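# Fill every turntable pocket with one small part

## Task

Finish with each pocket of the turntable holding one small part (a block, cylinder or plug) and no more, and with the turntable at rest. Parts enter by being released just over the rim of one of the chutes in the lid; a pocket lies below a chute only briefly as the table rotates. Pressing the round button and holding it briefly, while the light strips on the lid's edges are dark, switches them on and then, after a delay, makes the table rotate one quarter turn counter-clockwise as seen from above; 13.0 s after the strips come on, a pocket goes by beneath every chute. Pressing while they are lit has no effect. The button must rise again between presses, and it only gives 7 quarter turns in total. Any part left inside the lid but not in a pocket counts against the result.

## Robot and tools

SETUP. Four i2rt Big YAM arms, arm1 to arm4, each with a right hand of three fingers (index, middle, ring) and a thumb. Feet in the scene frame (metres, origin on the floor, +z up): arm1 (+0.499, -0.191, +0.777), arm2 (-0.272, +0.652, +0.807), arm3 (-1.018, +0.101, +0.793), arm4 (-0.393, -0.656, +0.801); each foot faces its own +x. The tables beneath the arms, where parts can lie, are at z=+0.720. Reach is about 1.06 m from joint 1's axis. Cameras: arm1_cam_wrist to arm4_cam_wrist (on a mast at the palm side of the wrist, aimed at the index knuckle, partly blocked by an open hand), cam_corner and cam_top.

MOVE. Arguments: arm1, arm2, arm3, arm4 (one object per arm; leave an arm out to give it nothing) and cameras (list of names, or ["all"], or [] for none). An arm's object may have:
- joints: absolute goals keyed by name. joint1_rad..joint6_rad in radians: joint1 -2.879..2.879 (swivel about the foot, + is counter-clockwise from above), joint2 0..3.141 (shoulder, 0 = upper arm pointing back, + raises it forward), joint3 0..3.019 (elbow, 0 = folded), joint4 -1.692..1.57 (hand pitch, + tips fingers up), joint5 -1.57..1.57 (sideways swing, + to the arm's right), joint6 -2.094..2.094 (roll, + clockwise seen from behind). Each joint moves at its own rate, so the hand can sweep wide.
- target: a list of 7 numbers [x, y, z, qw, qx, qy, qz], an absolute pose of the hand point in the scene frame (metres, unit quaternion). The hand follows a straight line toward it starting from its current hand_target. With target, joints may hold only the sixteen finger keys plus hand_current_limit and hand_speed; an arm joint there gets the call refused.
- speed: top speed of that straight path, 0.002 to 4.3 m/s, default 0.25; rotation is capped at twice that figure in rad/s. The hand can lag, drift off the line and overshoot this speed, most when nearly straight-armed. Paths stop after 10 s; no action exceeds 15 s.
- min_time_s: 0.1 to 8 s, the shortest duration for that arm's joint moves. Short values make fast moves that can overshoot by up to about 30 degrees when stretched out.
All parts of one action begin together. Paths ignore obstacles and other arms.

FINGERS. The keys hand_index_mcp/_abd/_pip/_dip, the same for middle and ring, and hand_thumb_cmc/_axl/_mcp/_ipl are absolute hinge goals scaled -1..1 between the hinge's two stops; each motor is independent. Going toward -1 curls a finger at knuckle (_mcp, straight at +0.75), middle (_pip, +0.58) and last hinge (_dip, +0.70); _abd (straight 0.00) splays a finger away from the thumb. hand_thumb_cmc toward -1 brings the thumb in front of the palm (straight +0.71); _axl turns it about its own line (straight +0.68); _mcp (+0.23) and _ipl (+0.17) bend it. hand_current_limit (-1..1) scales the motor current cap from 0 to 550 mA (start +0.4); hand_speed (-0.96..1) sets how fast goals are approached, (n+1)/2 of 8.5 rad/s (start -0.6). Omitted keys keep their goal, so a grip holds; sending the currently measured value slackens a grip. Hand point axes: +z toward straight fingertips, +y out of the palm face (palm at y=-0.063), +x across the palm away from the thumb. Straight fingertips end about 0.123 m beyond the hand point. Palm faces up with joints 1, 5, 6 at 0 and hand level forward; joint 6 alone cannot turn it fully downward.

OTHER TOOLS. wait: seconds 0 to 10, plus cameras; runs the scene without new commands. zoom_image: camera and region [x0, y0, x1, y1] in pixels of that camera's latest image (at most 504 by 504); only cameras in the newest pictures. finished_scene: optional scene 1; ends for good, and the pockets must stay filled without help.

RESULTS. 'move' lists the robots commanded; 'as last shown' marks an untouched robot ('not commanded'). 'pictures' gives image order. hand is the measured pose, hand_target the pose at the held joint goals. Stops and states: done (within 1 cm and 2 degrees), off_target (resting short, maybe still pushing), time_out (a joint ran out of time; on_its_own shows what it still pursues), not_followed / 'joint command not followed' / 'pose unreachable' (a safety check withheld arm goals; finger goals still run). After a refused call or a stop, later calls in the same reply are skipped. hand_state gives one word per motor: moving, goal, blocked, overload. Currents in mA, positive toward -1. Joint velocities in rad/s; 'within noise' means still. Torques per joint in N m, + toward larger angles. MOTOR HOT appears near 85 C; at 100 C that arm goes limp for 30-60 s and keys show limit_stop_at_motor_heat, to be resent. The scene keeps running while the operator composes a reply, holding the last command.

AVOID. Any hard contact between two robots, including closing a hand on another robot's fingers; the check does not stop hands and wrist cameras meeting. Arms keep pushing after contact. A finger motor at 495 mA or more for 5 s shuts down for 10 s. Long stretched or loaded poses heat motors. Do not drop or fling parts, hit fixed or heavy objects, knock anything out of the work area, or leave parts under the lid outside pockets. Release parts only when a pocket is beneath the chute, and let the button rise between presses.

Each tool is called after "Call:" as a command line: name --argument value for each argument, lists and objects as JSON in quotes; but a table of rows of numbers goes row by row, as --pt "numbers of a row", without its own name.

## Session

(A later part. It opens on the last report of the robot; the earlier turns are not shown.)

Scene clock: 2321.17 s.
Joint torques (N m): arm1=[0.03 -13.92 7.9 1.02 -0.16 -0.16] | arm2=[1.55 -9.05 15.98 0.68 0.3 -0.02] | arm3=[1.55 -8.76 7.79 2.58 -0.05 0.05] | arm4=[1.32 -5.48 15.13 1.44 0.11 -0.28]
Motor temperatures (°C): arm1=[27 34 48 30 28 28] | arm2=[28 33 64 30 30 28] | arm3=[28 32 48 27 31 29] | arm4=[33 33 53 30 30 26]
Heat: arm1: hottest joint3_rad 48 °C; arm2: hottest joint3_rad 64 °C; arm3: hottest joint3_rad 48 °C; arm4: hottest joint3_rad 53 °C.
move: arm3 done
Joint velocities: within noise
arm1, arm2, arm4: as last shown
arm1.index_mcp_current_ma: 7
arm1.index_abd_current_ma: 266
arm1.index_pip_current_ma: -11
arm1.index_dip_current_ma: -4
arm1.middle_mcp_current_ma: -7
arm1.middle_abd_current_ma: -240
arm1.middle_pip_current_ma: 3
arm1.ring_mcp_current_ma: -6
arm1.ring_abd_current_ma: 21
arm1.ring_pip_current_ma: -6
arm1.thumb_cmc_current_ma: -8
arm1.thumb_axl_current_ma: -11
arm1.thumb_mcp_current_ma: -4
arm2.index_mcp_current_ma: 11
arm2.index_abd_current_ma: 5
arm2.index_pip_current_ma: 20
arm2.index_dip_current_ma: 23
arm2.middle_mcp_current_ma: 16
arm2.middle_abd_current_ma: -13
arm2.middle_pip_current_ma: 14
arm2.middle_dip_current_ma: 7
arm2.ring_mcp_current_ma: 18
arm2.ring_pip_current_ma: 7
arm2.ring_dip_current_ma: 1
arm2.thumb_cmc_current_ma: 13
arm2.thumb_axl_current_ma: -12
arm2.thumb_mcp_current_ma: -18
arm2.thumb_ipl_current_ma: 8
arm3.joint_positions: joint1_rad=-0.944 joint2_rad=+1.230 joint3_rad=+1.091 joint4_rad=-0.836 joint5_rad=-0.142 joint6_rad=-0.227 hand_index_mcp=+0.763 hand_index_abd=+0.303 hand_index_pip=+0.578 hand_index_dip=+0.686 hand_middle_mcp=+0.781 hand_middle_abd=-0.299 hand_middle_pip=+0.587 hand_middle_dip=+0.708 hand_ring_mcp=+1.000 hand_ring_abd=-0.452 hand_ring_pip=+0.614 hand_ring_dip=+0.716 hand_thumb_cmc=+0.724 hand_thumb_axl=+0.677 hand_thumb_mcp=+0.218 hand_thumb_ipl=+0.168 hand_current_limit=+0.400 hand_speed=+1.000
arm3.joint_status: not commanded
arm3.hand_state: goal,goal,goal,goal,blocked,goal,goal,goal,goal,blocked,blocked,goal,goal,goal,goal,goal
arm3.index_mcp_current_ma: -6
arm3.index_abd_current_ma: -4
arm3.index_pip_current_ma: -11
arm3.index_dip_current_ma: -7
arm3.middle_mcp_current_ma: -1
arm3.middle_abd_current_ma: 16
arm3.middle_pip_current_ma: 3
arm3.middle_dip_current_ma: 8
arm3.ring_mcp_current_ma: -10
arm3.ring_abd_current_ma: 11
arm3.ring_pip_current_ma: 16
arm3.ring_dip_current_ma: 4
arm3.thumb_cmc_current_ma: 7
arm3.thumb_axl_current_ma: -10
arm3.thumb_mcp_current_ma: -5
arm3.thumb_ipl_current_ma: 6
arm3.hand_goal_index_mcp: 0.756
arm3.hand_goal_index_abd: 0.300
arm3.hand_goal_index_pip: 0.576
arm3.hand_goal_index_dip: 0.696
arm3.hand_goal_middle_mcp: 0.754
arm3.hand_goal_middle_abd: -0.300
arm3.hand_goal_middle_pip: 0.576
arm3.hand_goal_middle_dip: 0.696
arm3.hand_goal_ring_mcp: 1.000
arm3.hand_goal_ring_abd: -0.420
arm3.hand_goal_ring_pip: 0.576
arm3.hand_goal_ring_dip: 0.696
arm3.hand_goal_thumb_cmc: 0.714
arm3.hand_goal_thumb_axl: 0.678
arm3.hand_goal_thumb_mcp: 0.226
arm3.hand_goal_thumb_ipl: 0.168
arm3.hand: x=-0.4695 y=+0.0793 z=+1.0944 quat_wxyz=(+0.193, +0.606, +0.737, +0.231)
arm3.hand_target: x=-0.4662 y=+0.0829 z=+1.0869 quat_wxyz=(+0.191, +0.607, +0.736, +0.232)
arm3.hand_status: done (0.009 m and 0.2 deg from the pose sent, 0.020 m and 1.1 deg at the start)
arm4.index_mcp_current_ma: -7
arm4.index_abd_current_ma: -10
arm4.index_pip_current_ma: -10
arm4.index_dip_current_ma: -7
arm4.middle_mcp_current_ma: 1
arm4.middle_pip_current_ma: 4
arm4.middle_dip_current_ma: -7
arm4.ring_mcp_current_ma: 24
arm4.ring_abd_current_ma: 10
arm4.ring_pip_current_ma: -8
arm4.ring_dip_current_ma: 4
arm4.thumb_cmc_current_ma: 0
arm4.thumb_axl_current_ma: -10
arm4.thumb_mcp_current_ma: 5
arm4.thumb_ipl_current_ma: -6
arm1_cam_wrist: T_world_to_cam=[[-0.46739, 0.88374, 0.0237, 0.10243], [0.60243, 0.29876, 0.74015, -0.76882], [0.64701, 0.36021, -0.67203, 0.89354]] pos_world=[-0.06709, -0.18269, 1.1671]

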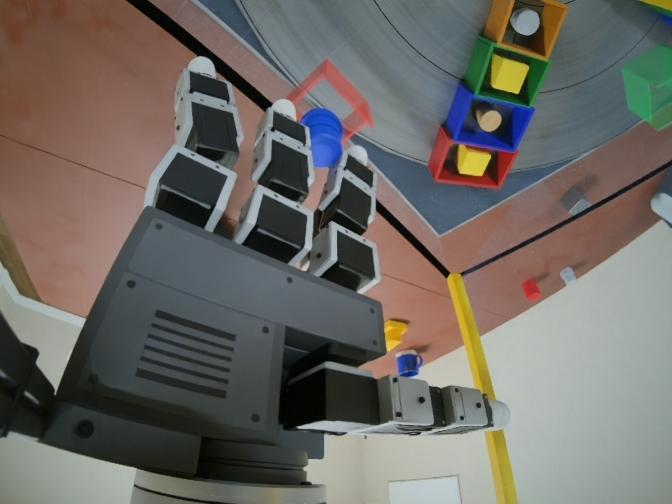

